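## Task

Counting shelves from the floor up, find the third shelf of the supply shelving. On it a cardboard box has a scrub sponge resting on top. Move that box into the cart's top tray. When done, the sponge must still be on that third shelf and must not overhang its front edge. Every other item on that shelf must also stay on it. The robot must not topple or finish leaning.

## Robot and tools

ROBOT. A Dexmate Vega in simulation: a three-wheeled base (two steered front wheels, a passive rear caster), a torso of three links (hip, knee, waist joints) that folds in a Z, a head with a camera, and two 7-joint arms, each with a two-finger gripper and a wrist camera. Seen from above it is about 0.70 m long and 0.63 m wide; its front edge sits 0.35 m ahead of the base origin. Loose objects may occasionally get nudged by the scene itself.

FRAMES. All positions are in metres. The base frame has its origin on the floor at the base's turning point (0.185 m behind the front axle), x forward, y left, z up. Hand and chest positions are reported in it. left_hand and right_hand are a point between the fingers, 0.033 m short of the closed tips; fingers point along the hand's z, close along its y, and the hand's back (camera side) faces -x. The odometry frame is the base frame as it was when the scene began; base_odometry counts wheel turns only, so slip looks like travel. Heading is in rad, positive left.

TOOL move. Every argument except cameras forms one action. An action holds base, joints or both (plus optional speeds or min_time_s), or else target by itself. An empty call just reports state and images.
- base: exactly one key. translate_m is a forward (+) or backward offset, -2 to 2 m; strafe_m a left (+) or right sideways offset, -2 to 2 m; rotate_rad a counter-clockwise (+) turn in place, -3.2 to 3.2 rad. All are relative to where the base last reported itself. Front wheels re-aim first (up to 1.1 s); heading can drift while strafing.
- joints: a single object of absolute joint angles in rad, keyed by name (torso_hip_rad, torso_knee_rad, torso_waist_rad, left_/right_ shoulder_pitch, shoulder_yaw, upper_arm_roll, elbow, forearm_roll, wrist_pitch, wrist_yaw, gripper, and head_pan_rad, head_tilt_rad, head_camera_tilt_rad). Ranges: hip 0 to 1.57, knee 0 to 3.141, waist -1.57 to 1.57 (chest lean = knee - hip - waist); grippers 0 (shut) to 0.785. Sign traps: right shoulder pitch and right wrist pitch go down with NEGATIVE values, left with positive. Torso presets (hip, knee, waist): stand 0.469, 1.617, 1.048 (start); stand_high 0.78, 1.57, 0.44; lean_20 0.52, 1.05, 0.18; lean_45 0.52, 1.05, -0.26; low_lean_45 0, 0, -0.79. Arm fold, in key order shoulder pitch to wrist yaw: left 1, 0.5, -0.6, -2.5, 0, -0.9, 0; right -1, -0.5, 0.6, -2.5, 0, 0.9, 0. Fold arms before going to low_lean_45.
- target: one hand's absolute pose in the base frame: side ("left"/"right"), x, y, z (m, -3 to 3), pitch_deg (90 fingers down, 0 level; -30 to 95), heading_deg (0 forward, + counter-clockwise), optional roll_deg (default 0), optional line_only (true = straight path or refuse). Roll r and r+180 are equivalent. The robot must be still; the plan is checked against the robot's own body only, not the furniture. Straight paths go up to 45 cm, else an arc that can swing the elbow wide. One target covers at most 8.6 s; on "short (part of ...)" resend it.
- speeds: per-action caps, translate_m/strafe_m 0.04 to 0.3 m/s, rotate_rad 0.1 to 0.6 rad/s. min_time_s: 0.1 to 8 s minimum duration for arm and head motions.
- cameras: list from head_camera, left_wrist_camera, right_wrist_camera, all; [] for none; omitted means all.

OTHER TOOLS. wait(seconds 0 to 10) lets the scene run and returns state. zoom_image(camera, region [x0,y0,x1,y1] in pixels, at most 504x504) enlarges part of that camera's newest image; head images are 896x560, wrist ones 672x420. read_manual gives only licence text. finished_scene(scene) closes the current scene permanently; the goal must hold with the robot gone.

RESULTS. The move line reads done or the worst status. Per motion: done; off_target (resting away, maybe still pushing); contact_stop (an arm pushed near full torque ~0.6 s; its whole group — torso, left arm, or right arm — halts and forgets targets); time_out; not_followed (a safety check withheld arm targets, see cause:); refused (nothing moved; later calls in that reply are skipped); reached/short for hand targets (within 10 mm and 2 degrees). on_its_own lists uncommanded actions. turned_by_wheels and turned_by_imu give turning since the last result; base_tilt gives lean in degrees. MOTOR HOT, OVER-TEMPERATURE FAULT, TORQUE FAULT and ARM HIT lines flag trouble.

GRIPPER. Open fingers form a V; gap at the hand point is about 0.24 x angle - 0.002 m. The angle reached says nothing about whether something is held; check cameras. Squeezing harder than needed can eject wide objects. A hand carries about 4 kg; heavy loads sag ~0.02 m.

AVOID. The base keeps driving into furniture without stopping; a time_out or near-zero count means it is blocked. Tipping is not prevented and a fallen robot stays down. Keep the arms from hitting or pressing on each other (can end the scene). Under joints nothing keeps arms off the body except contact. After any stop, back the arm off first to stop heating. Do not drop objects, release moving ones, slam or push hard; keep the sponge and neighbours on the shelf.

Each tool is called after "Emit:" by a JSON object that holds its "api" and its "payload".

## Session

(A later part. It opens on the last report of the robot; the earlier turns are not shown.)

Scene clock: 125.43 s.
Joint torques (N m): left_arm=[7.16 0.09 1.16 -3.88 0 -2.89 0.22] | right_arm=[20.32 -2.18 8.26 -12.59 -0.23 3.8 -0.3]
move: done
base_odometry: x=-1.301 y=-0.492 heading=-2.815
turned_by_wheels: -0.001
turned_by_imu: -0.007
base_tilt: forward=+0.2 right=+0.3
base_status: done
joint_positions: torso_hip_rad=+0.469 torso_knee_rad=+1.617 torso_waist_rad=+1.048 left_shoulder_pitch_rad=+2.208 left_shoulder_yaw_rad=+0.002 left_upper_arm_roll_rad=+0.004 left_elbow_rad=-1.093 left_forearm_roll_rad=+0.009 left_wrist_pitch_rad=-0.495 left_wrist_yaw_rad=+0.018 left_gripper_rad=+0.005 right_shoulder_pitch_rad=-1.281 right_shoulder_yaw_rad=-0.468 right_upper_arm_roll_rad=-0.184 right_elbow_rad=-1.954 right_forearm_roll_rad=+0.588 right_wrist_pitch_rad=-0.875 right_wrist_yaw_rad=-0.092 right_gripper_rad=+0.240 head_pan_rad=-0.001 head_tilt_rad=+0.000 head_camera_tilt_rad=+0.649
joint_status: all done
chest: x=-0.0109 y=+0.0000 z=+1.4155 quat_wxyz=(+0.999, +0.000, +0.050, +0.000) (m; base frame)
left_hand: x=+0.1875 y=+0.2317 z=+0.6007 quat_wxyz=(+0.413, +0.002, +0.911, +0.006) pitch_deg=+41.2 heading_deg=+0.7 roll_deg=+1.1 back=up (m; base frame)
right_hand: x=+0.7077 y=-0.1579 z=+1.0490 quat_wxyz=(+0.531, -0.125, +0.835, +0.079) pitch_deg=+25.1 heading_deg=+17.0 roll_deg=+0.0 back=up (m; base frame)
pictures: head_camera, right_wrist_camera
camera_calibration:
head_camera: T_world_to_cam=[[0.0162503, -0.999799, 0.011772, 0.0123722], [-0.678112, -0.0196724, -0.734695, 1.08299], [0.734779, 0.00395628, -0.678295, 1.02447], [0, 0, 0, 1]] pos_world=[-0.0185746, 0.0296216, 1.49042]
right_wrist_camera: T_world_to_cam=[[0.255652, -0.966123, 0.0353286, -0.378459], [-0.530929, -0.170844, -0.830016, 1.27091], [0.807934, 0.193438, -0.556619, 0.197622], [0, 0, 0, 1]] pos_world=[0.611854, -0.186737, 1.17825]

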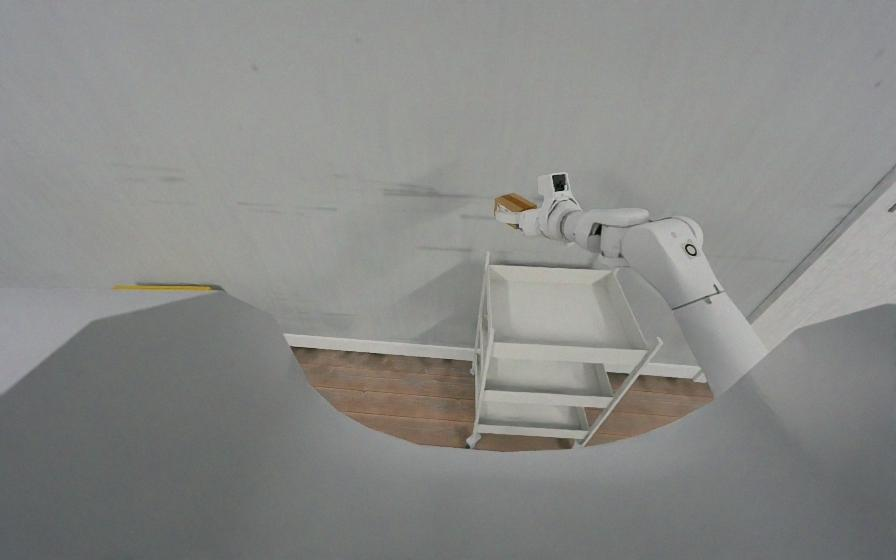

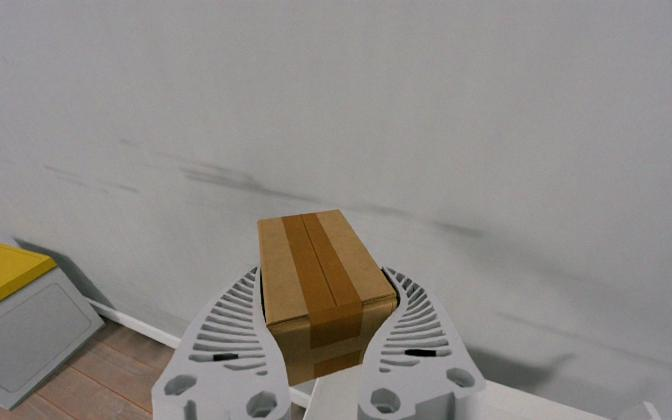

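Emit:
{"api": "move", "payload": {"target": {"side": "right", "x": 0.73, "y": -0.305, "z": 0.88, "pitch_deg": 25, "heading_deg": 8}, "cameras": ["right_wrist_camera", "head_camera"]}}

Scene clock: 131.97 s.
Joint torques (N m): left_arm=[7.73 -0.76 1.44 -5 -0.06 -2.74 0.13] | right_arm=[21.69 -3.65 2.74 -6.53 -0.18 3.38 0.13]
move: done
base_odometry: x=-1.301 y=-0.492 heading=-2.815
turned_by_wheels: +0.000
turned_by_imu: +0.002
base_tilt: forward=+0.2 right=+0.4
base_status: not commanded
joint_positions: torso_hip_rad=+0.469 torso_knee_rad=+1.617 torso_waist_rad=+1.048 left_shoulder_pitch_rad=+2.208 left_shoulder_yaw_rad=+0.002 left_upper_arm_roll_rad=+0.004 left_elbow_rad=-1.093 left_forearm_roll_rad=+0.009 left_wrist_pitch_rad=-0.495 left_wrist_yaw_rad=+0.018 left_gripper_rad=+0.005 right_shoulder_pitch_rad=-1.296 right_shoulder_yaw_rad=-0.458 right_upper_arm_roll_rad=-0.197 right_elbow_rad=-1.277 right_forearm_roll_rad=+0.444 right_wrist_pitch_rad=-0.259 right_wrist_yaw_rad=+0.102 right_gripper_rad=+0.240 head_pan_rad=-0.001 head_tilt_rad=+0.000 head_camera_tilt_rad=+0.649
joint_status: not commanded
chest: x=-0.0109 y=+0.0000 z=+1.4155 quat_wxyz=(+0.999, +0.000, +0.050, +0.000) (m; base frame)
left_hand: x=+0.1875 y=+0.2317 z=+0.6007 quat_wxyz=(+0.413, +0.002, +0.911, +0.006) pitch_deg=+41.2 heading_deg=+0.7 roll_deg=+1.1 back=up (m; base frame)
right_hand: x=+0.7297 y=-0.3043 z=+0.8805 quat_wxyz=(+0.536, -0.059, +0.842, +0.038) pitch_deg=+25.1 heading_deg=+8.0 roll_deg=+0.0 back=up (m; base frame)
right_hand_status: reached (straight line, planned for 2.6 s): 1 mm and 0.1 deg off.
pictures: head_camera, right_wrist_camera
camera_calibration:
head_camera: T_world_to_cam=[[0.0162503, -0.999799, 0.0117721, 0.0123722], [-0.678112, -0.0196723, -0.734695, 1.08299], [0.734779, 0.00395622, -0.678295, 1.02447], [0, 0, 0, 1]] pos_world=[-0.0185747, 0.0296216, 1.49042]
right_wrist_camera: T_world_to_cam=[[0.101648, -0.994198, 0.035187, -0.415561], [-0.550483, -0.085673, -0.830439, 1.15834], [0.828635, 0.0650423, -0.555997, 0.0597103], [0, 0, 0, 1]] pos_world=[0.630408, -0.317795, 1.00975]

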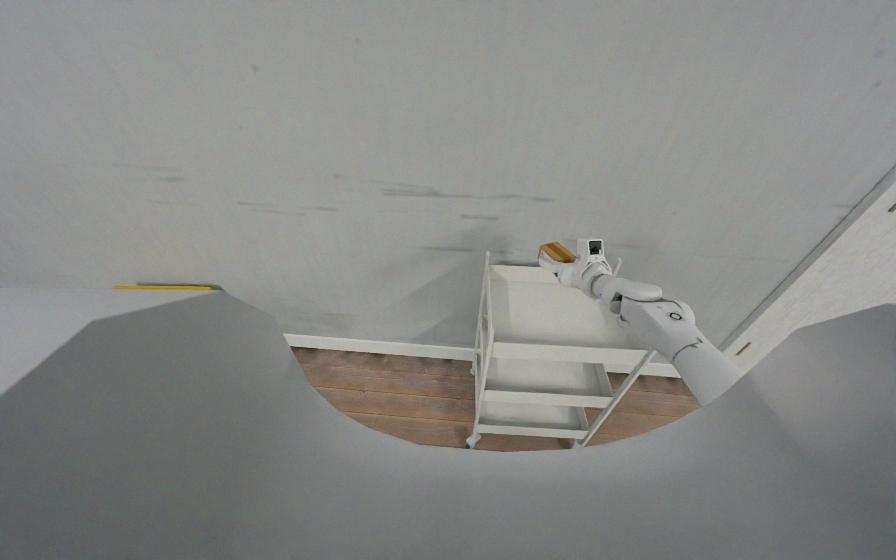

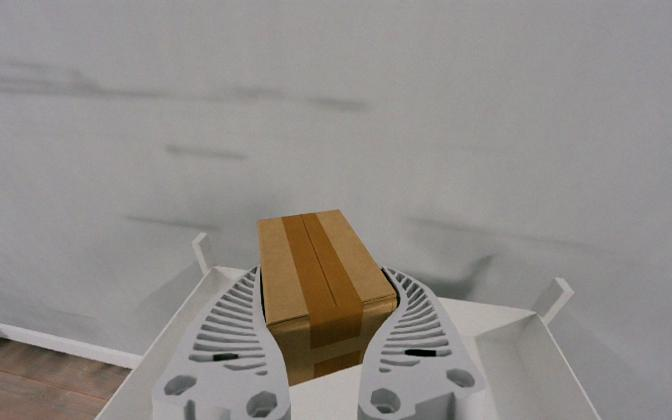

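Emit:
{"api": "move", "payload": {"target": {"side": "right", "x": 0.728, "y": -0.305, "z": 0.775, "pitch_deg": 25, "heading_deg": 8}, "cameras": ["right_wrist_camera", "head_camera"]}}

Scene clock: 132.60 s.
Joint torques (N m): left_arm=[7.62 0.25 1.79 -3.94 0.01 -2.57 0.04] | right_arm=[23.58 -1.68 2.59 -7.12 0.18 4.13 0.24]
move: refused
base_odometry: x=-1.301 y=-0.492 heading=-2.815
turned_by_wheels: +0.000
turned_by_imu: +0.000
base_tilt: forward=+0.1 right=+0.3
base_status: not commanded
joint_positions: torso_hip_rad=+0.469 torso_knee_rad=+1.617 torso_waist_rad=+1.048 left_shoulder_pitch_rad=+2.208 left_shoulder_yaw_rad=+0.002 left_upper_arm_roll_rad=+0.004 left_elbow_rad=-1.093 left_forearm_roll_rad=+0.009 left_wrist_pitch_rad=-0.495 left_wrist_yaw_rad=+0.018 left_gripper_rad=+0.005 right_shoulder_pitch_rad=-1.296 right_shoulder_yaw_rad=-0.458 right_upper_arm_roll_rad=-0.197 right_elbow_rad=-1.273 right_forearm_roll_rad=+0.443 right_wrist_pitch_rad=-0.256 right_wrist_yaw_rad=+0.102 right_gripper_rad=+0.240 head_pan_rad=-0.001 head_tilt_rad=+0.000 head_camera_tilt_rad=+0.649
joint_status: not commanded
chest: x=-0.0109 y=+0.0000 z=+1.4155 quat_wxyz=(+0.999, +0.000, +0.050, +0.000) (m; base frame)
left_hand: x=+0.1875 y=+0.2317 z=+0.6007 quat_wxyz=(+0.413, +0.002, +0.911, +0.006) pitch_deg=+41.2 heading_deg=+0.7 roll_deg=+1.1 back=up (m; base frame)
right_hand: x=+0.7297 y=-0.3049 z=+0.8798 quat_wxyz=(+0.536, -0.059, +0.842, +0.037) pitch_deg=+25.1 heading_deg=+8.0 roll_deg=+0.0 back=up (m; base frame)
right_hand_status: refused: no posture of the arm gets there (out of reach): the closest leaves the hand 1.1 cm and 0 deg from the pose. Nothing moved.
pictures: head_camera, right_wrist_camera
camera_calibration:
head_camera: T_world_to_cam=[[0.0162503, -0.999799, 0.011772, 0.0123722], [-0.678112, -0.0196724, -0.734695, 1.08299], [0.734779, 0.00395628, -0.678296, 1.02447], [0, 0, 0, 1]] pos_world=[-0.0185747, 0.0296216, 1.49042]
right_wrist_camera: T_world_to_cam=[[0.101121, -0.994245, 0.0353728, -0.415938], [-0.55055, -0.0855382, -0.830409, 1.15768], [0.828655, 0.0644972, -0.556031, 0.0592233], [0, 0, 0, 1]] pos_world=[0.630344, -0.318339, 1.00899]

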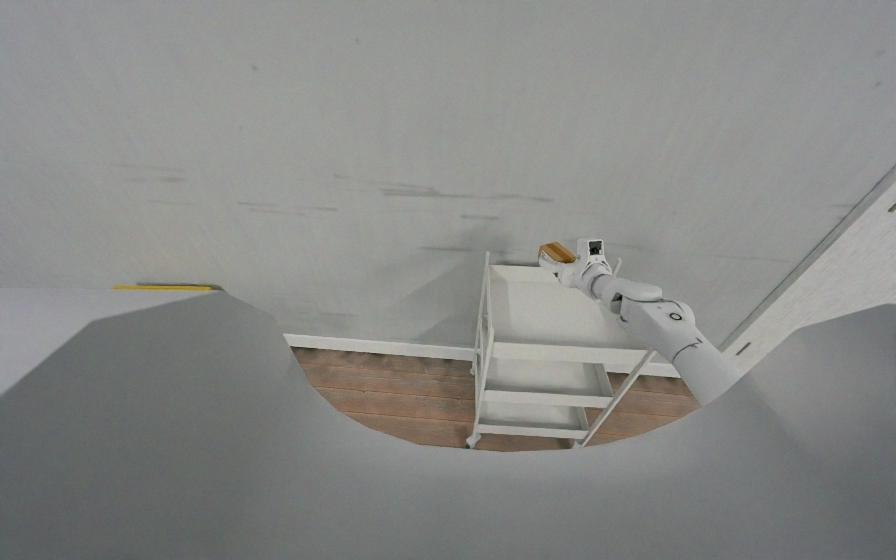

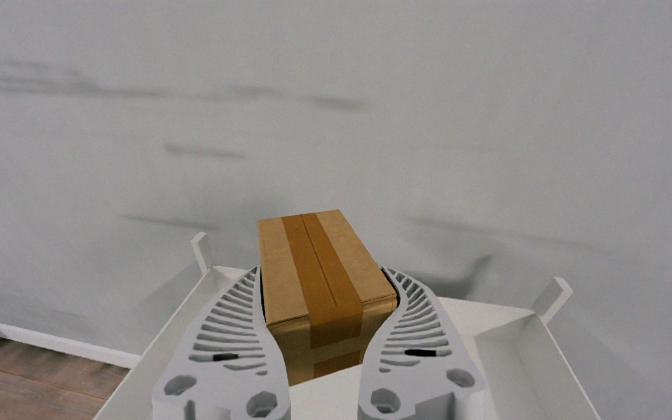

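Emit:
{"api": "move", "payload": {"target": {"side": "right", "x": 0.65, "y": -0.3, "z": 1.1, "pitch_deg": 25, "heading_deg": 8}, "cameras": []}}

Emit:
{"api": "move", "payload": {"joints": {"torso_hip_rad": 0.15, "torso_knee_rad": 1.0, "torso_waist_rad": 0.6}, "cameras": ["right_wrist_camera", "head_camera"]}}

Scene clock: 140.07 s.
Joint torques (N m): left_arm=[7.11 0.28 1.18 -3.36 -0.01 -2.78 0.12] | right_arm=[5.63 -8.31 8.59 -10.62 -0.04 3.47 -0.33]
move: done
base_odometry: x=-1.301 y=-0.492 heading=-2.815
turned_by_wheels: +0.000
turned_by_imu: +0.002
base_tilt: forward=+0.2 right=+0.3
base_status: not commanded
joint_positions: torso_hip_rad=+0.469 torso_knee_rad=+1.617 torso_waist_rad=+1.048 left_shoulder_pitch_rad=+2.208 left_shoulder_yaw_rad=+0.002 left_upper_arm_roll_rad=+0.004 left_elbow_rad=-1.093 left_forearm_roll_rad=+0.009 left_wrist_pitch_rad=-0.495 left_wrist_yaw_rad=+0.018 left_gripper_rad=+0.005 right_shoulder_pitch_rad=-1.501 right_shoulder_yaw_rad=-0.589 right_upper_arm_roll_rad=+0.191 right_elbow_rad=-2.194 right_forearm_roll_rad=+0.798 right_wrist_pitch_rad=-1.011 right_wrist_yaw_rad=-0.155 right_gripper_rad=+0.240 head_pan_rad=-0.001 head_tilt_rad=+0.000 head_camera_tilt_rad=+0.649
joint_status: not commanded
chest: x=-0.0109 y=+0.0000 z=+1.4155 quat_wxyz=(+0.999, +0.000, +0.050, +0.000) (m; base frame)
left_hand: x=+0.1875 y=+0.2317 z=+0.6007 quat_wxyz=(+0.413, +0.002, +0.911, +0.006) pitch_deg=+41.2 heading_deg=+0.7 roll_deg=+1.1 back=up (m; base frame)
right_hand: x=+0.6508 y=-0.3000 z=+1.0980 quat_wxyz=(+0.536, -0.058, +0.842, +0.038) pitch_deg=+25.0 heading_deg=+8.0 roll_deg=+0.1 back=up (m; base frame)
right_hand_status: reached (straight line, planned for 3.3 s): 2 mm and 0.1 deg off.
pictures: none
No camera images: "cameras" was empty.

Scene clock: 143.63 s.
Joint torques (N m): left_arm=[11.9 0.73 1.09 -3.04 0 -3.18 0.09] | right_arm=[7.57 -6.48 8.98 -13.08 -0.07 2.65 -0.4]
move: done
base_odometry: x=-1.301 y=-0.492 heading=-2.815
turned_by_wheels: +0.000
turned_by_imu: +0.001
base_tilt: forward=+0.1 right=+0.3
base_status: not commanded
joint_positions: torso_hip_rad=+0.150 torso_knee_rad=+1.000 torso_waist_rad=+0.600 left_shoulder_pitch_rad=+2.208 left_shoulder_yaw_rad=+0.002 left_upper_arm_roll_rad=+0.004 left_elbow_rad=-1.093 left_forearm_roll_rad=+0.009 left_wrist_pitch_rad=-0.495 left_wrist_yaw_rad=+0.018 left_gripper_rad=+0.005 right_shoulder_pitch_rad=-1.501 right_shoulder_yaw_rad=-0.590 right_upper_arm_roll_rad=+0.194 right_elbow_rad=-2.199 right_forearm_roll_rad=+0.801 right_wrist_pitch_rad=-1.017 right_wrist_yaw_rad=-0.157 right_gripper_rad=+0.240 head_pan_rad=-0.001 head_tilt_rad=+0.000 head_camera_tilt_rad=+0.649
joint_status: all done
chest: x=+0.0019 y=+0.0000 z=+1.2597 quat_wxyz=(+0.992, +0.000, +0.125, +0.000) (m; base frame)
left_hand: x=+0.0765 y=+0.2317 z=+0.4244 quat_wxyz=(+0.344, +0.003, +0.939, +0.006) pitch_deg=+49.8 heading_deg=+0.9 roll_deg=+1.2 back=up (m; base frame)
right_hand: x=+0.6082 y=-0.2998 z=+0.8486 quat_wxyz=(+0.471, -0.056, +0.879, +0.042) pitch_deg=+33.5 heading_deg=+8.7 roll_deg=+1.4 back=up (m; base frame)
pictures: head_camera, right_wrist_camera
camera_calibration:
head_camera: T_world_to_cam=[[0.0178255, -0.999799, 0.00921439, 0.0172159], [-0.780185, -0.0196724, -0.625239, 0.839572], [0.625294, 0.00395628, -0.780379, 1.03815], [0, 0, 0, 1]] pos_world=[0.00556302, 0.0296216, 1.33493]
right_wrist_camera: T_world_to_cam=[[0.10558, -0.994216, 0.0196922, -0.386887], [-0.668291, -0.0856053, -0.738958, 1.05934], [0.73637, 0.0648593, -0.673463, 0.298091], [0, 0, 0, 1]] pos_world=[0.52929, -0.313298, 0.991181]

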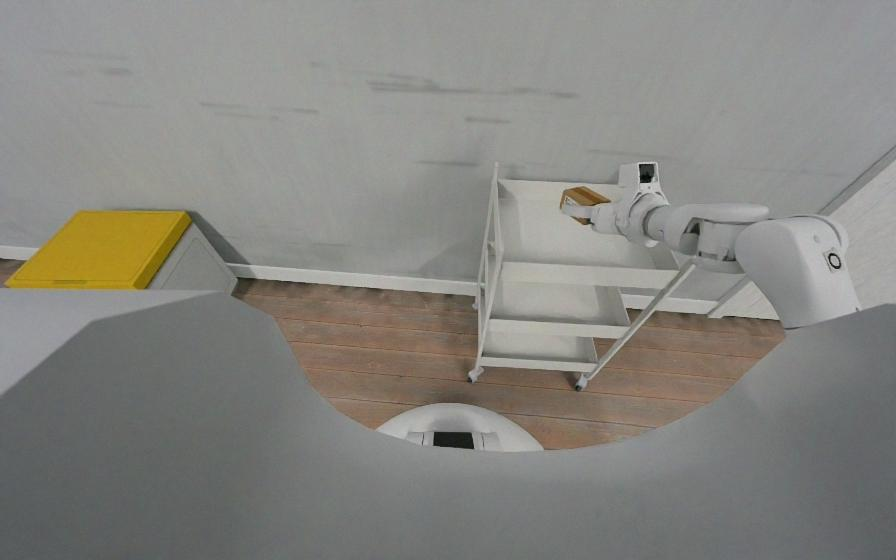

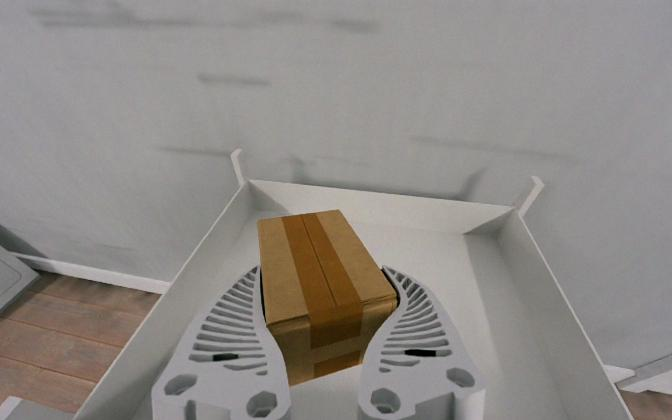

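Emit:
{"api": "move", "payload": {"target": {"side": "right", "x": 0.725, "y": -0.305, "z": 0.775, "pitch_deg": 25, "heading_deg": 5}, "cameras": ["right_wrist_camera", "head_camera"]}}

Scene clock: 147.70 s.
Joint torques (N m): left_arm=[11.5 1.16 1.12 -3.11 -0.06 -2.26 0.29] | right_arm=[21.94 -2.94 4.06 -7.02 -0.5 3.5 0.16]
move: done
base_odometry: x=-1.301 y=-0.492 heading=-2.815
turned_by_wheels: +0.000
turned_by_imu: +0.001
base_tilt: forward=+0.1 right=+0.3
base_status: not commanded
joint_positions: torso_hip_rad=+0.150 torso_knee_rad=+1.000 torso_waist_rad=+0.600 left_shoulder_pitch_rad=+2.208 left_shoulder_yaw_rad=+0.002 left_upper_arm_roll_rad=+0.004 left_elbow_rad=-1.093 left_forearm_roll_rad=+0.009 left_wrist_pitch_rad=-0.495 left_wrist_yaw_rad=+0.018 left_gripper_rad=+0.005 right_shoulder_pitch_rad=-1.256 right_shoulder_yaw_rad=-0.495 right_upper_arm_roll_rad=-0.124 right_elbow_rad=-1.599 right_forearm_roll_rad=+0.516 right_wrist_pitch_rad=-0.468 right_wrist_yaw_rad=-0.040 right_gripper_rad=+0.240 head_pan_rad=-0.001 head_tilt_rad=+0.000 head_camera_tilt_rad=+0.649
joint_status: not commanded
chest: x=+0.0019 y=+0.0000 z=+1.2597 quat_wxyz=(+0.992, +0.000, +0.125, +0.000) (m; base frame)
left_hand: x=+0.0765 y=+0.2317 z=+0.4244 quat_wxyz=(+0.344, +0.003, +0.939, +0.006) pitch_deg=+49.8 heading_deg=+0.9 roll_deg=+1.2 back=up (m; base frame)
right_hand: x=+0.7238 y=-0.3053 z=+0.7750 quat_wxyz=(+0.536, -0.036, +0.843, +0.024) pitch_deg=+25.1 heading_deg=+5.0 roll_deg=+0.0 back=up (m; base frame)
right_hand_status: reached (straight line, planned for 2.3 s): 1 mm and 0.1 deg off.
pictures: head_camera, right_wrist_camera
camera_calibration:
head_camera: T_world_to_cam=[[0.0178257, -0.999799, 0.00921404, 0.0172161], [-0.780198, -0.0196724, -0.625224, 0.839561], [0.625279, 0.00395629, -0.780391, 1.03816], [0, 0, 0, 1]] pos_world=[0.00557576, 0.0296216, 1.33493]
right_wrist_camera: T_world_to_cam=[[0.0486282, -0.998211, 0.0347957, -0.374823], [-0.55536, -0.0559771, -0.829724, 1.07942], [0.830187, 0.0210238, -0.557088, -0.00771244], [0, 0, 0, 1]] pos_world=[0.624095, -0.313567, 0.904364]

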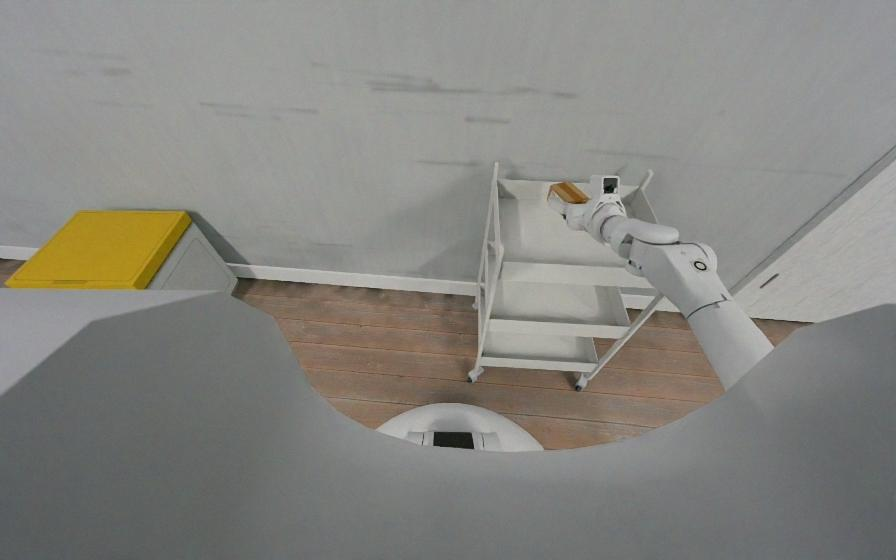

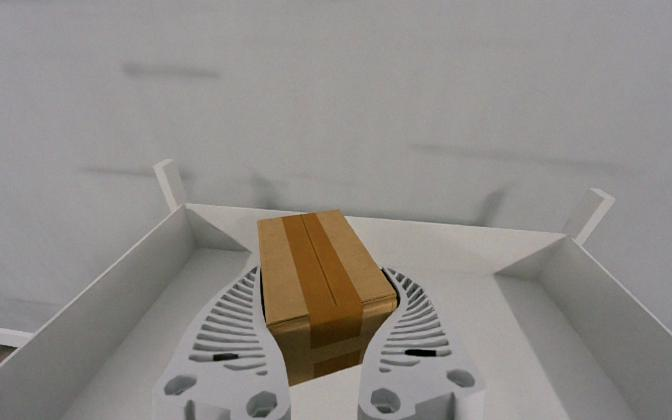

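Emit:
{"api": "move", "payload": {"target": {"side": "right", "x": 0.725, "y": -0.305, "z": 0.722, "pitch_deg": 25, "heading_deg": 5, "line_only": true}, "cameras": ["right_wrist_camera", "head_camera"]}}

Scene clock: 150.83 s.
Joint torques (N m): left_arm=[10.69 -0.01 1.34 -2.63 -0.01 -2.85 0.21] | right_arm=[21.74 -2.92 1.9 -8.25 -0.15 4.29 0.28]
move: done
base_odometry: x=-1.301 y=-0.492 heading=-2.815
turned_by_wheels: +0.000
turned_by_imu: +0.001
base_tilt: forward=+0.1 right=+0.3
base_status: not commanded
joint_positions: torso_hip_rad=+0.150 torso_knee_rad=+1.000 torso_waist_rad=+0.600 left_shoulder_pitch_rad=+2.208 left_shoulder_yaw_rad=+0.002 left_upper_arm_roll_rad=+0.004 left_elbow_rad=-1.093 left_forearm_roll_rad=+0.009 left_wrist_pitch_rad=-0.495 left_wrist_yaw_rad=+0.018 left_gripper_rad=+0.005 right_shoulder_pitch_rad=-1.224 right_shoulder_yaw_rad=-0.448 right_upper_arm_roll_rad=-0.180 right_elbow_rad=-1.385 right_forearm_roll_rad=+0.459 right_wrist_pitch_rad=-0.289 right_wrist_yaw_rad=+0.008 right_gripper_rad=+0.240 head_pan_rad=-0.001 head_tilt_rad=+0.000 head_camera_tilt_rad=+0.649
joint_status: not commanded
chest: x=+0.0019 y=+0.0000 z=+1.2597 quat_wxyz=(+0.992, +0.000, +0.125, +0.000) (m; base frame)
left_hand: x=+0.0765 y=+0.2317 z=+0.4244 quat_wxyz=(+0.344, +0.003, +0.939, +0.006) pitch_deg=+49.8 heading_deg=+0.9 roll_deg=+1.2 back=up (m; base frame)
right_hand: x=+0.7247 y=-0.3053 z=+0.7228 quat_wxyz=(+0.536, -0.037, +0.843, +0.023) pitch_deg=+25.1 heading_deg=+5.0 roll_deg=+0.0 back=up (m; base frame)
right_hand_status: reached (straight line, planned for 1.0 s): 1 mm and 0.1 deg off.
pictures: head_camera, right_wrist_camera
camera_calibration:
head_camera: T_world_to_cam=[[0.0178257, -0.999799, 0.00921401, 0.0172162], [-0.780199, -0.0196724, -0.625222, 0.839559], [0.625277, 0.00395627, -0.780393, 1.03816], [0, 0, 0, 1]] pos_world=[0.00557733, 0.0296216, 1.33493]
right_wrist_camera: T_world_to_cam=[[0.0484688, -0.998201, 0.0352996, -0.373247], [-0.554325, -0.0562814, -0.830395, 1.03622], [0.830888, 0.0206808, -0.556055, -0.0389481], [0, 0, 0, 1]] pos_world=[0.624852, -0.313451, 0.851987]

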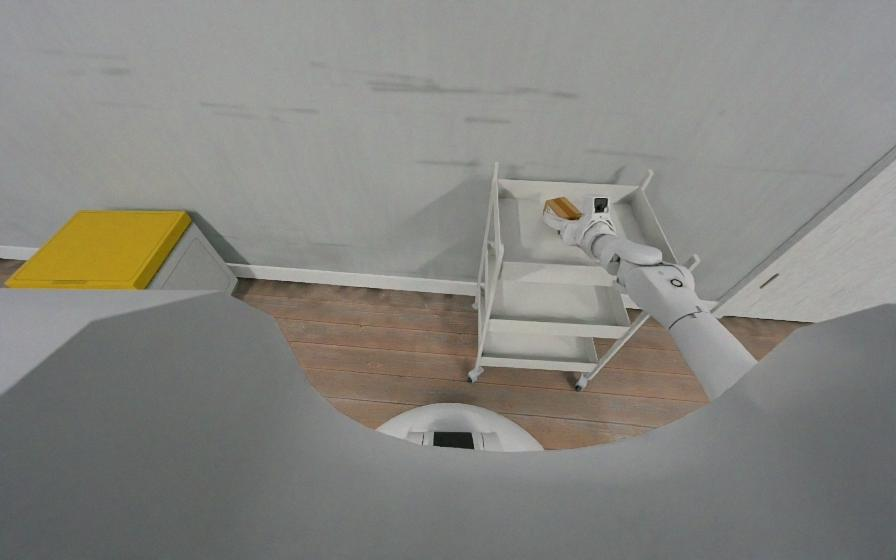

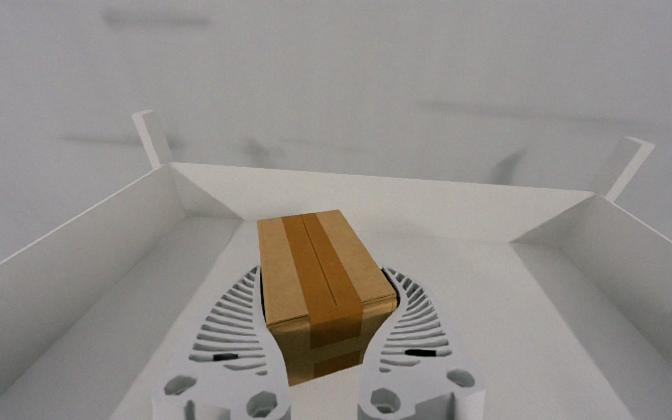

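Emit:
{"api": "zoom_image", "payload": {"camera": "head_camera", "region": [480, 160, 720, 300]}}

Emit:
{"api": "zoom_image", "payload": {"camera": "right_wrist_camera", "region": [150, 180, 500, 420]}}

Scaled by 2.100 from the camera's 896x560 image, which has a finer 960x600 frame.

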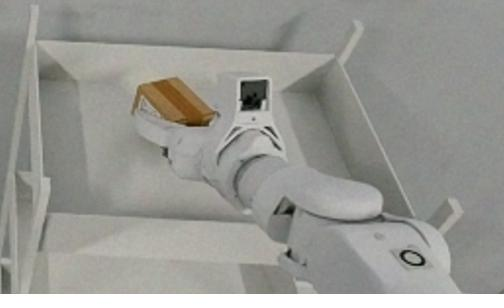

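Scaled by 1.440 from the camera's 672x420 image, which has a finer 960x600 frame.

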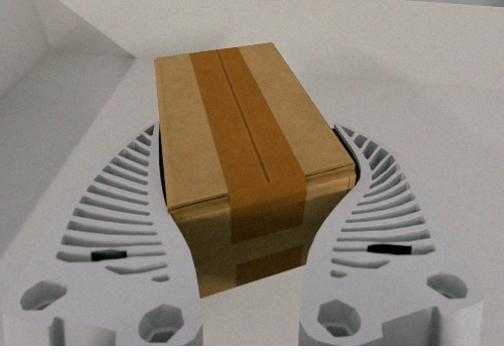

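Emit:
{"api": "move", "payload": {"target": {"side": "right", "x": 0.725, "y": -0.305, "z": 0.713, "pitch_deg": 25, "heading_deg": 5, "line_only": true}, "cameras": ["right_wrist_camera"]}}

Scene clock: 152.90 s.
Joint torques (N m): left_arm=[11.02 0.29 1.36 -2.66 -0.03 -2.86 0.06] | right_arm=[22.15 -2.03 2.6 -7.13 -0.05 3.89 0.38]
move: done
base_odometry: x=-1.301 y=-0.492 heading=-2.815
turned_by_wheels: +0.000
turned_by_imu: +0.001
base_tilt: forward=+0.1 right=+0.3
base_status: not commanded
joint_positions: torso_hip_rad=+0.150 torso_knee_rad=+1.000 torso_waist_rad=+0.600 left_shoulder_pitch_rad=+2.208 left_shoulder_yaw_rad=+0.002 left_upper_arm_roll_rad=+0.004 left_elbow_rad=-1.093 left_forearm_roll_rad=+0.009 left_wrist_pitch_rad=-0.495 left_wrist_yaw_rad=+0.018 left_gripper_rad=+0.005 right_shoulder_pitch_rad=-1.215 right_shoulder_yaw_rad=-0.438 right_upper_arm_roll_rad=-0.189 right_elbow_rad=-1.342 right_forearm_roll_rad=+0.450 right_wrist_pitch_rad=-0.256 right_wrist_yaw_rad=+0.017 right_gripper_rad=+0.240 head_pan_rad=-0.001 head_tilt_rad=+0.000 head_camera_tilt_rad=+0.649
joint_status: not commanded
chest: x=+0.0019 y=+0.0000 z=+1.2597 quat_wxyz=(+0.992, +0.000, +0.125, +0.000) (m; base frame)
left_hand: x=+0.0765 y=+0.2317 z=+0.4244 quat_wxyz=(+0.344, +0.003, +0.939, +0.006) pitch_deg=+49.8 heading_deg=+0.9 roll_deg=+1.2 back=up (m; base frame)
right_hand: x=+0.7247 y=-0.3052 z=+0.7136 quat_wxyz=(+0.536, -0.037, +0.843, +0.023) pitch_deg=+25.1 heading_deg=+5.0 roll_deg=+0.0 back=up (m; base frame)
right_hand_status: reached (straight line, planned for 0.5 s): 1 mm and 0.1 deg off.
pictures: right_wrist_camera
camera_calibration:
right_wrist_camera: T_world_to_cam=[[0.0486443, -0.998187, 0.0354522, -0.37309], [-0.554329, -0.0565061, -0.830377, 1.02848], [0.830875, 0.020741, -0.556072, -0.0439521], [0, 0, 0, 1]] pos_world=[0.624783, -0.313386, 0.842813]

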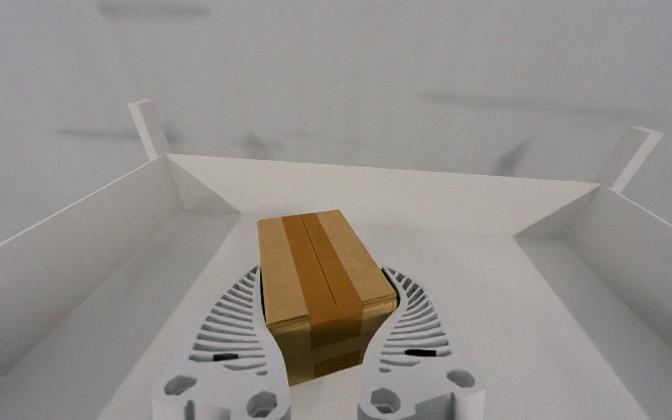

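Emit:
{"api": "move", "payload": {"target": {"side": "right", "x": 0.725, "y": -0.305, "z": 0.706, "pitch_deg": 25, "heading_deg": 5, "line_only": true}, "cameras": ["right_wrist_camera"]}}

Emit:
{"api": "zoom_image", "payload": {"camera": "right_wrist_camera", "region": [150, 180, 500, 420]}}

Scene clock: 154.47 s.
Joint torques (N m): left_arm=[11.48 0.24 1.35 -2.27 -0.01 -2.75 0.08] | right_arm=[22.64 -3.08 2.15 -8.29 0 3.99 0.18]
move: done
base_odometry: x=-1.301 y=-0.492 heading=-2.815
turned_by_wheels: +0.000
turned_by_imu: +0.000
base_tilt: forward=+0.2 right=+0.3
base_status: not commanded
joint_positions: torso_hip_rad=+0.150 torso_knee_rad=+1.000 torso_waist_rad=+0.600 left_shoulder_pitch_rad=+2.208 left_shoulder_yaw_rad=+0.002 left_upper_arm_roll_rad=+0.004 left_elbow_rad=-1.093 left_forearm_roll_rad=+0.009 left_wrist_pitch_rad=-0.495 left_wrist_yaw_rad=+0.018 left_gripper_rad=+0.005 right_shoulder_pitch_rad=-1.208 right_shoulder_yaw_rad=-0.431 right_upper_arm_roll_rad=-0.195 right_elbow_rad=-1.307 right_forearm_roll_rad=+0.443 right_wrist_pitch_rad=-0.230 right_wrist_yaw_rad=+0.024 right_gripper_rad=+0.240 head_pan_rad=-0.001 head_tilt_rad=+0.000 head_camera_tilt_rad=+0.649
joint_status: not commanded
chest: x=+0.0019 y=+0.0000 z=+1.2597 quat_wxyz=(+0.992, +0.000, +0.125, +0.000) (m; base frame)
left_hand: x=+0.0765 y=+0.2317 z=+0.4244 quat_wxyz=(+0.344, +0.003, +0.939, +0.006) pitch_deg=+49.8 heading_deg=+0.9 roll_deg=+1.2 back=up (m; base frame)
right_hand: x=+0.7246 y=-0.3052 z=+0.7066 quat_wxyz=(+0.536, -0.037, +0.843, +0.023) pitch_deg=+25.1 heading_deg=+5.0 roll_deg=+0.0 back=up (m; base frame)
right_hand_status: reached (straight line, planned for 0.4 s): 1 mm and 0.1 deg off.
pictures: right_wrist_camera
camera_calibration:
right_wrist_camera: T_world_to_cam=[[0.0486544, -0.998186, 0.035465, -0.372855], [-0.554335, -0.0565225, -0.830372, 1.02265], [0.83087, 0.0207418, -0.556079, -0.0478269], [0, 0, 0, 1]] pos_world=[0.624772, -0.313384, 0.835811]

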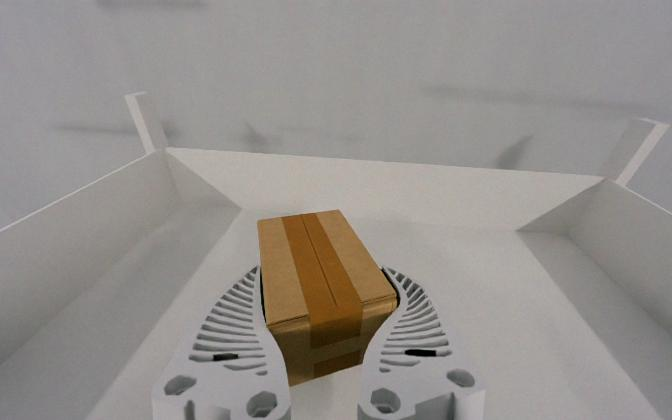

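Scaled by 1.440 from the camera's 672x420 image, which has a finer 960x600 frame.

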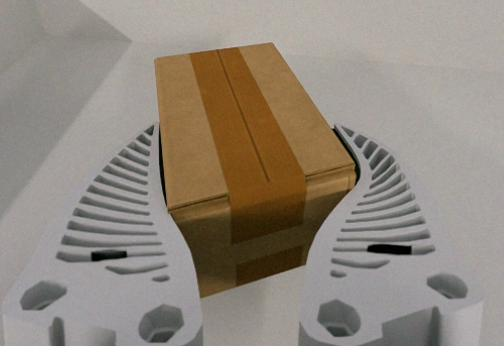

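Emit:
{"api": "move", "payload": {"cameras": ["head_camera"]}}

Emit:
{"api": "zoom_image", "payload": {"camera": "head_camera", "region": [480, 160, 720, 300]}}

Scene clock: 154.83 s.
Joint torques (N m): left_arm=[10.8 1.28 1.43 -1.9 -0.01 -2 0.02] | right_arm=[21.98 -4.09 3.04 -8.34 -0.16 2.9 0.17]
base_odometry: x=-1.301 y=-0.492 heading=-2.815
turned_by_wheels: +0.000
turned_by_imu: +0.000
base_tilt: forward=+0.1 right=+0.3
base_status: not commanded
joint_positions: torso_hip_rad=+0.150 torso_knee_rad=+1.000 torso_waist_rad=+0.600 left_shoulder_pitch_rad=+2.208 left_shoulder_yaw_rad=+0.002 left_upper_arm_roll_rad=+0.004 left_elbow_rad=-1.093 left_forearm_roll_rad=+0.009 left_wrist_pitch_rad=-0.495 left_wrist_yaw_rad=+0.018 left_gripper_rad=+0.005 right_shoulder_pitch_rad=-1.207 right_shoulder_yaw_rad=-0.430 right_upper_arm_roll_rad=-0.196 right_elbow_rad=-1.304 right_forearm_roll_rad=+0.442 right_wrist_pitch_rad=-0.227 right_wrist_yaw_rad=+0.025 right_gripper_rad=+0.240 head_pan_rad=-0.001 head_tilt_rad=+0.000 head_camera_tilt_rad=+0.649
joint_status: not commanded
chest: x=+0.0019 y=+0.0000 z=+1.2597 quat_wxyz=(+0.992, +0.000, +0.125, +0.000) (m; base frame)
left_hand: x=+0.0765 y=+0.2317 z=+0.4244 quat_wxyz=(+0.344, +0.003, +0.939, +0.006) pitch_deg=+49.8 heading_deg=+0.9 roll_deg=+1.2 back=up (m; base frame)
right_hand: x=+0.7246 y=-0.3052 z=+0.7060 quat_wxyz=(+0.536, -0.037, +0.843, +0.023) pitch_deg=+25.1 heading_deg=+5.0 roll_deg=+0.0 back=up (m; base frame)
right_hand_status: reached (straight line, planned for 0.4 s): 0 mm and 0.1 deg off.
pictures: head_camera
camera_calibration:
head_camera: T_world_to_cam=[[0.0178256, -0.999799, 0.00921402, 0.0172161], [-0.7802, -0.0196723, -0.625221, 0.839559], [0.625277, 0.00395618, -0.780393, 1.03816], [0, 0, 0, 1]] pos_world=[0.00557795, 0.0296216, 1.33493]

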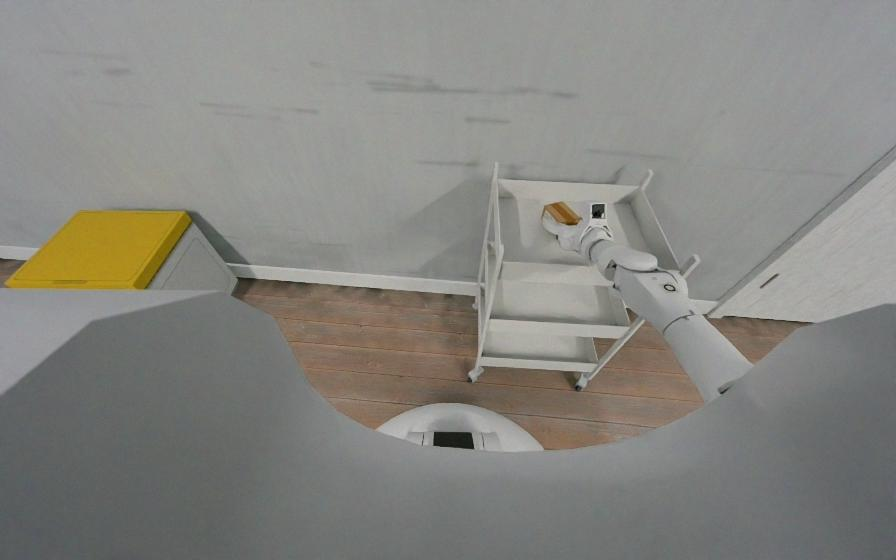

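Scaled by 2.100 from the camera's 896x560 image, which has a finer 960x600 frame.

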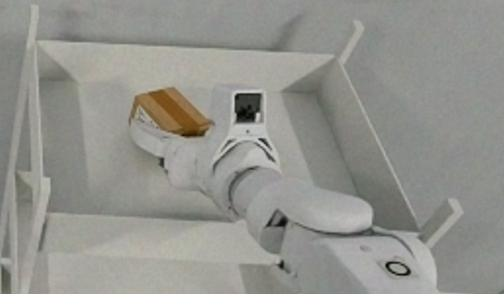

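Emit:
{"api": "move", "payload": {"target": {"side": "right", "x": 0.752, "y": -0.305, "z": 0.712, "pitch_deg": 25, "heading_deg": 0, "line_only": true}, "cameras": ["right_wrist_camera"]}}

Emit:
{"api": "move", "payload": {"target": {"side": "right", "x": 0.752, "y": -0.305, "z": 0.701, "pitch_deg": 25, "heading_deg": 0, "line_only": true}, "cameras": ["right_wrist_camera", "head_camera"]}}

Emit:
{"api": "zoom_image", "payload": {"camera": "right_wrist_camera", "region": [150, 180, 500, 420]}}

Scene clock: 159.03 s.
Joint torques (N m): left_arm=[11.23 0.2 1.24 -3.32 -0.07 -3.35 0.17] | right_arm=[24.77 -3.63 1.72 -7.95 -0.22 3.39 -0.46]
move: done
base_odometry: x=-1.301 y=-0.492 heading=-2.815
turned_by_wheels: +0.000
turned_by_imu: +0.001
base_tilt: forward=+0.2 right=+0.3
base_status: not commanded
joint_positions: torso_hip_rad=+0.150 torso_knee_rad=+1.000 torso_waist_rad=+0.600 left_shoulder_pitch_rad=+2.208 left_shoulder_yaw_rad=+0.002 left_upper_arm_roll_rad=+0.004 left_elbow_rad=-1.093 left_forearm_roll_rad=+0.009 left_wrist_pitch_rad=-0.495 left_wrist_yaw_rad=+0.018 left_gripper_rad=+0.005 right_shoulder_pitch_rad=-1.130 right_shoulder_yaw_rad=-0.359 right_upper_arm_roll_rad=-0.210 right_elbow_rad=-1.242 right_forearm_roll_rad=+0.424 right_wrist_pitch_rad=-0.245 right_wrist_yaw_rad=-0.069 right_gripper_rad=+0.240 head_pan_rad=-0.001 head_tilt_rad=+0.000 head_camera_tilt_rad=+0.649
joint_status: not commanded
chest: x=+0.0019 y=+0.0000 z=+1.2597 quat_wxyz=(+0.992, +0.000, +0.125, +0.000) (m; base frame)
left_hand: x=+0.0765 y=+0.2317 z=+0.4244 quat_wxyz=(+0.344, +0.003, +0.939, +0.006) pitch_deg=+49.8 heading_deg=+0.9 roll_deg=+1.2 back=up (m; base frame)
right_hand: x=+0.7501 y=-0.3053 z=+0.7111 quat_wxyz=(+0.537, -0.002, +0.844, +0.001) pitch_deg=+25.1 heading_deg=+0.3 roll_deg=+0.0 back=up (m; base frame)
right_hand_status: reached (straight line, planned for 0.6 s): 2 mm and 0.3 deg off.
pictures: right_wrist_camera
camera_calibration:
right_wrist_camera: T_world_to_cam=[[-0.0335058, -0.998811, 0.0354073, -0.31284], [-0.556937, -0.0107574, -0.830485, 1.05649], [0.829878, -0.0475457, -0.555915, -0.0867153], [0, 0, 0, 1]] pos_world=[0.64988, -0.305226, 0.84027]

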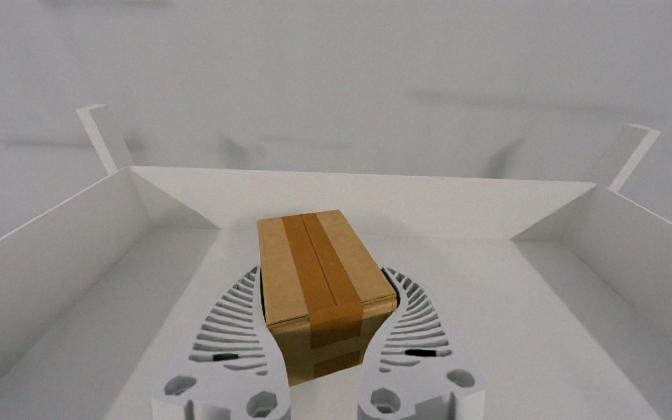

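Scene clock: 160.57 s.
Joint torques (N m): left_arm=[11.09 0.04 1.2 -3.07 0.02 -2.72 0.22] | right_arm=[22.58 -3.01 1.62 -7.27 -0.17 3.89 0.08]
move: done
base_odometry: x=-1.301 y=-0.492 heading=-2.815
turned_by_wheels: +0.000
turned_by_imu: +0.000
base_tilt: forward=+0.2 right=+0.3
base_status: not commanded
joint_positions: torso_hip_rad=+0.150 torso_knee_rad=+1.000 torso_waist_rad=+0.600 left_shoulder_pitch_rad=+2.208 left_shoulder_yaw_rad=+0.002 left_upper_arm_roll_rad=+0.004 left_elbow_rad=-1.093 left_forearm_roll_rad=+0.009 left_wrist_pitch_rad=-0.495 left_wrist_yaw_rad=+0.018 left_gripper_rad=+0.005 right_shoulder_pitch_rad=-1.113 right_shoulder_yaw_rad=-0.344 right_upper_arm_roll_rad=-0.219 right_elbow_rad=-1.183 right_forearm_roll_rad=+0.414 right_wrist_pitch_rad=-0.206 right_wrist_yaw_rad=-0.064 right_gripper_rad=+0.240 head_pan_rad=-0.001 head_tilt_rad=+0.000 head_camera_tilt_rad=+0.649
joint_status: not commanded
chest: x=+0.0019 y=+0.0000 z=+1.2597 quat_wxyz=(+0.992, +0.000, +0.125, +0.000) (m; base frame)
left_hand: x=+0.0765 y=+0.2317 z=+0.4244 quat_wxyz=(+0.344, +0.003, +0.939, +0.006) pitch_deg=+49.8 heading_deg=+0.9 roll_deg=+1.2 back=up (m; base frame)
right_hand: x=+0.7515 y=-0.3052 z=+0.7013 quat_wxyz=(+0.537, +0.000, +0.844, +0.000) pitch_deg=+25.1 heading_deg=+0.0 roll_deg=+0.0 back=up (m; base frame)
right_hand_status: reached (straight line, planned for 0.5 s): 1 mm and 0.1 deg off.
pictures: head_camera, right_wrist_camera
camera_calibration:
head_camera: T_world_to_cam=[[0.0178256, -0.999799, 0.00921396, 0.0172162], [-0.780202, -0.0196723, -0.625219, 0.839557], [0.625274, 0.00395616, -0.780395, 1.03816], [0, 0, 0, 1]] pos_world=[0.00558039, 0.0296216, 1.33493]
right_wrist_camera: T_world_to_cam=[[-0.0381671, -0.998641, 0.0354893, -0.30891], [-0.557149, -0.00821574, -0.830372, 1.05003], [0.829535, -0.0514658, -0.556078, -0.0941124], [0, 0, 0, 1]] pos_world=[0.651305, -0.304707, 0.830549]

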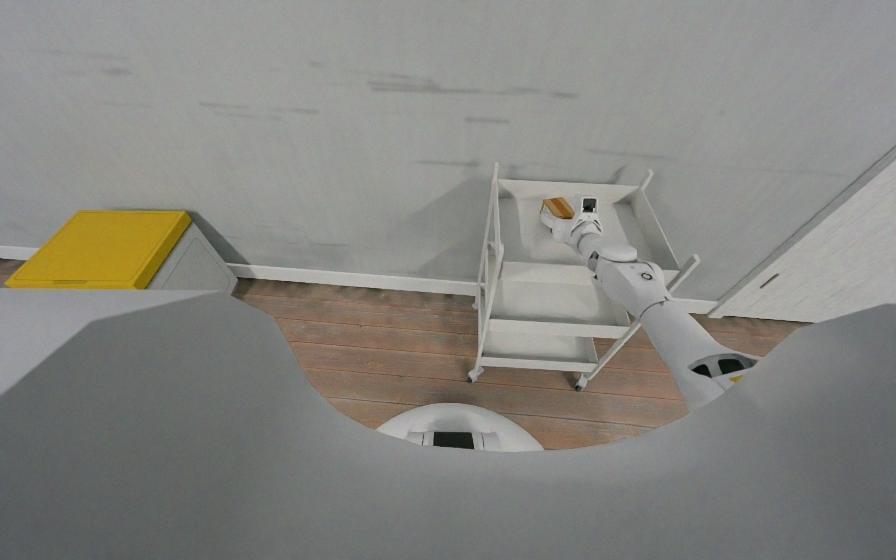

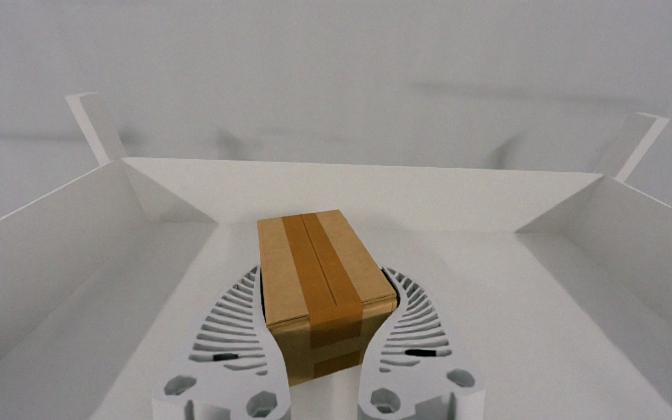

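Scaled by 1.440 from the camera's 672x420 image, which has a finer 960x600 frame.

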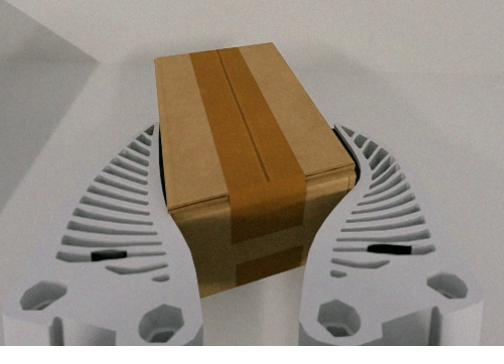

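Emit:
{"api": "move", "payload": {"target": {"side": "right", "x": 0.752, "y": -0.305, "z": 0.695, "pitch_deg": 25, "heading_deg": 0, "line_only": true}, "cameras": ["right_wrist_camera", "head_camera"]}}

Emit:
{"api": "zoom_image", "payload": {"camera": "right_wrist_camera", "region": [150, 180, 500, 420]}}

Emit:
{"api": "zoom_image", "payload": {"camera": "head_camera", "region": [480, 160, 720, 300]}}

Scene clock: 162.43 s.
Joint torques (N m): left_arm=[11.32 -0.46 1.22 -3.13 -0.02 -2.16 0.01] | right_arm=[22.85 -3.17 1.01 -6.8 -0.54 2.56 0.41]
move: done
base_odometry: x=-1.301 y=-0.492 heading=-2.815
turned_by_wheels: +0.000
turned_by_imu: +0.000
base_tilt: forward=+0.1 right=+0.3
base_status: not commanded
joint_positions: torso_hip_rad=+0.150 torso_knee_rad=+1.000 torso_waist_rad=+0.600 left_shoulder_pitch_rad=+2.208 left_shoulder_yaw_rad=+0.002 left_upper_arm_roll_rad=+0.004 left_elbow_rad=-1.093 left_forearm_roll_rad=+0.009 left_wrist_pitch_rad=-0.495 left_wrist_yaw_rad=+0.018 left_gripper_rad=+0.005 right_shoulder_pitch_rad=-1.104 right_shoulder_yaw_rad=-0.336 right_upper_arm_roll_rad=-0.224 right_elbow_rad=-1.148 right_forearm_roll_rad=+0.408 right_wrist_pitch_rad=-0.181 right_wrist_yaw_rad=-0.057 right_gripper_rad=+0.240 head_pan_rad=-0.001 head_tilt_rad=+0.000 head_camera_tilt_rad=+0.649
joint_status: not commanded
chest: x=+0.0019 y=+0.0000 z=+1.2597 quat_wxyz=(+0.992, +0.000, +0.125, +0.000) (m; base frame)
left_hand: x=+0.0765 y=+0.2317 z=+0.4244 quat_wxyz=(+0.344, +0.003, +0.939, +0.006) pitch_deg=+49.8 heading_deg=+0.9 roll_deg=+1.2 back=up (m; base frame)
right_hand: x=+0.7517 y=-0.3052 z=+0.6954 quat_wxyz=(+0.537, +0.000, +0.844, +0.000) pitch_deg=+25.1 heading_deg=+0.0 roll_deg=+0.0 back=up (m; base frame)
right_hand_status: reached (straight line, planned for 0.4 s): 1 mm and 0.1 deg off.
pictures: head_camera, right_wrist_camera
camera_calibration:
head_camera: T_world_to_cam=[[0.0178258, -0.999799, 0.0092139, 0.0172163], [-0.780202, -0.0196724, -0.625218, 0.839556], [0.625273, 0.00395633, -0.780396, 1.03816], [0, 0, 0, 1]] pos_world=[0.00558091, 0.0296216, 1.33493]
right_wrist_camera: T_world_to_cam=[[-0.0385237, -0.998627, 0.0354965, -0.308412], [-0.55703, -0.00803036, -0.830454, 1.04527], [0.829598, -0.0517648, -0.555956, -0.0977185], [0, 0, 0, 1]] pos_world=[0.651431, -0.304653, 0.824667]

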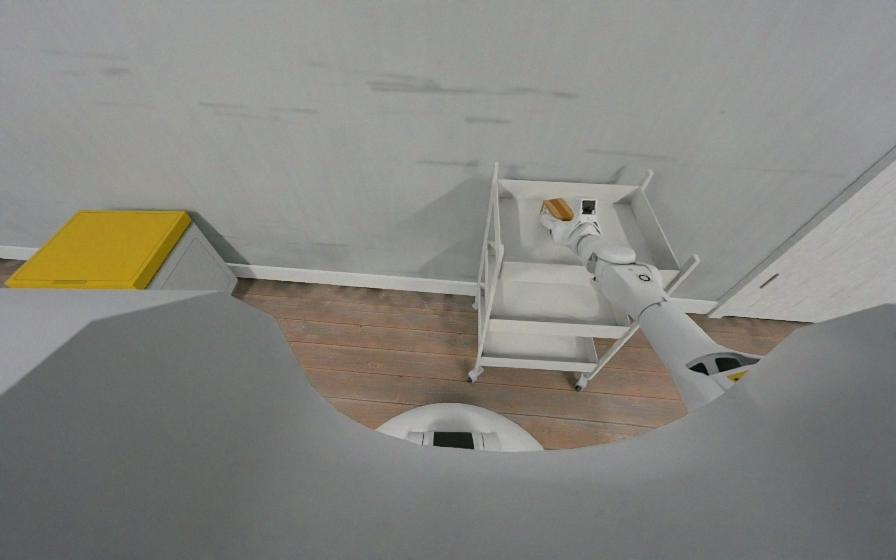

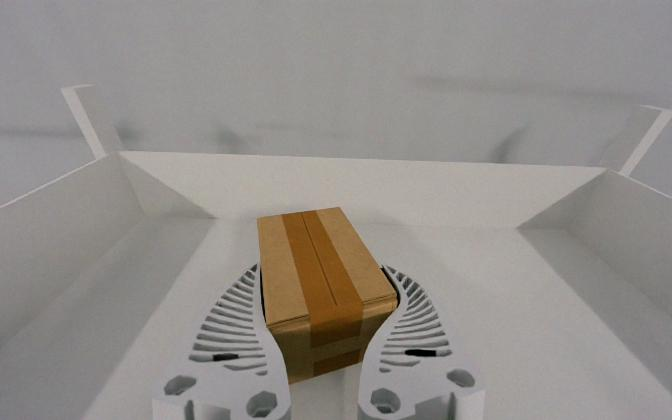

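Scaled by 1.440 from the camera's 672x420 image, which has a finer 960x600 frame.

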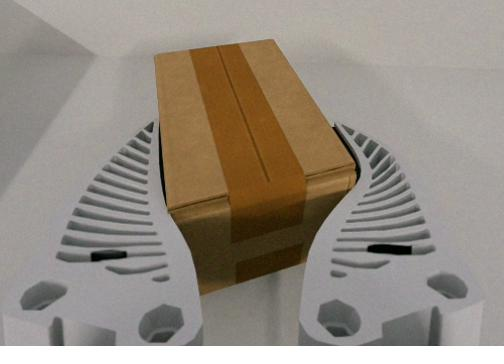

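Scaled by 2.100 from the camera's 896x560 image, which has a finer 960x600 frame.

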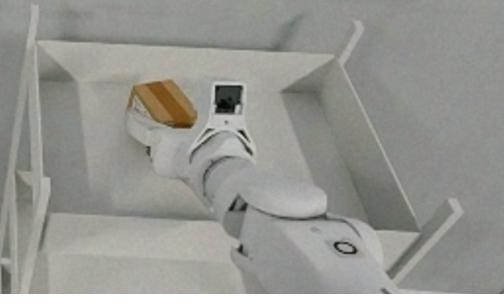

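Emit:
{"api": "move", "payload": {"joints": {"right_gripper_rad": 0.5}, "min_time_s": 1.5, "cameras": ["right_wrist_camera", "head_camera"]}}

"min_time_s" has no arm or head joint beside it: it slows only arm and head motions. Command such a joint too, or leave it out
Scene clock: 162.77 s.
Joint torques (N m): left_arm=[10.5 0.63 1.29 -2.28 -0.01 -2.67 0.05] | right_arm=[23.12 -1.01 1.16 -6.64 -0.2 3.11 0.39]
base_odometry: x=-1.301 y=-0.492 heading=-2.815
turned_by_wheels: +0.000
turned_by_imu: +0.000
base_tilt: forward=+0.1 right=+0.3
base_status: not commanded
joint_positions: torso_hip_rad=+0.150 torso_knee_rad=+1.000 torso_waist_rad=+0.600 left_shoulder_pitch_rad=+2.208 left_shoulder_yaw_rad=+0.002 left_upper_arm_roll_rad=+0.004 left_elbow_rad=-1.093 left_forearm_roll_rad=+0.009 left_wrist_pitch_rad=-0.495 left_wrist_yaw_rad=+0.018 left_gripper_rad=+0.005 right_shoulder_pitch_rad=-1.104 right_shoulder_yaw_rad=-0.336 right_upper_arm_roll_rad=-0.224 right_elbow_rad=-1.145 right_forearm_roll_rad=+0.408 right_wrist_pitch_rad=-0.179 right_wrist_yaw_rad=-0.057 right_gripper_rad=+0.240 head_pan_rad=-0.001 head_tilt_rad=+0.000 head_camera_tilt_rad=+0.649
joint_status: not commanded
chest: x=+0.0019 y=+0.0000 z=+1.2597 quat_wxyz=(+0.992, +0.000, +0.125, +0.000) (m; base frame)
left_hand: x=+0.0765 y=+0.2317 z=+0.4244 quat_wxyz=(+0.344, +0.003, +0.939, +0.006) pitch_deg=+49.8 heading_deg=+0.9 roll_deg=+1.2 back=up (m; base frame)
right_hand: x=+0.7517 y=-0.3052 z=+0.6950 quat_wxyz=(+0.537, +0.000, +0.844, +0.000) pitch_deg=+25.0 heading_deg=+0.0 roll_deg=+0.0 back=up (m; base frame)
right_hand_status: reached (straight line, planned for 0.4 s): 0 mm and 0.1 deg off.
pictures: none


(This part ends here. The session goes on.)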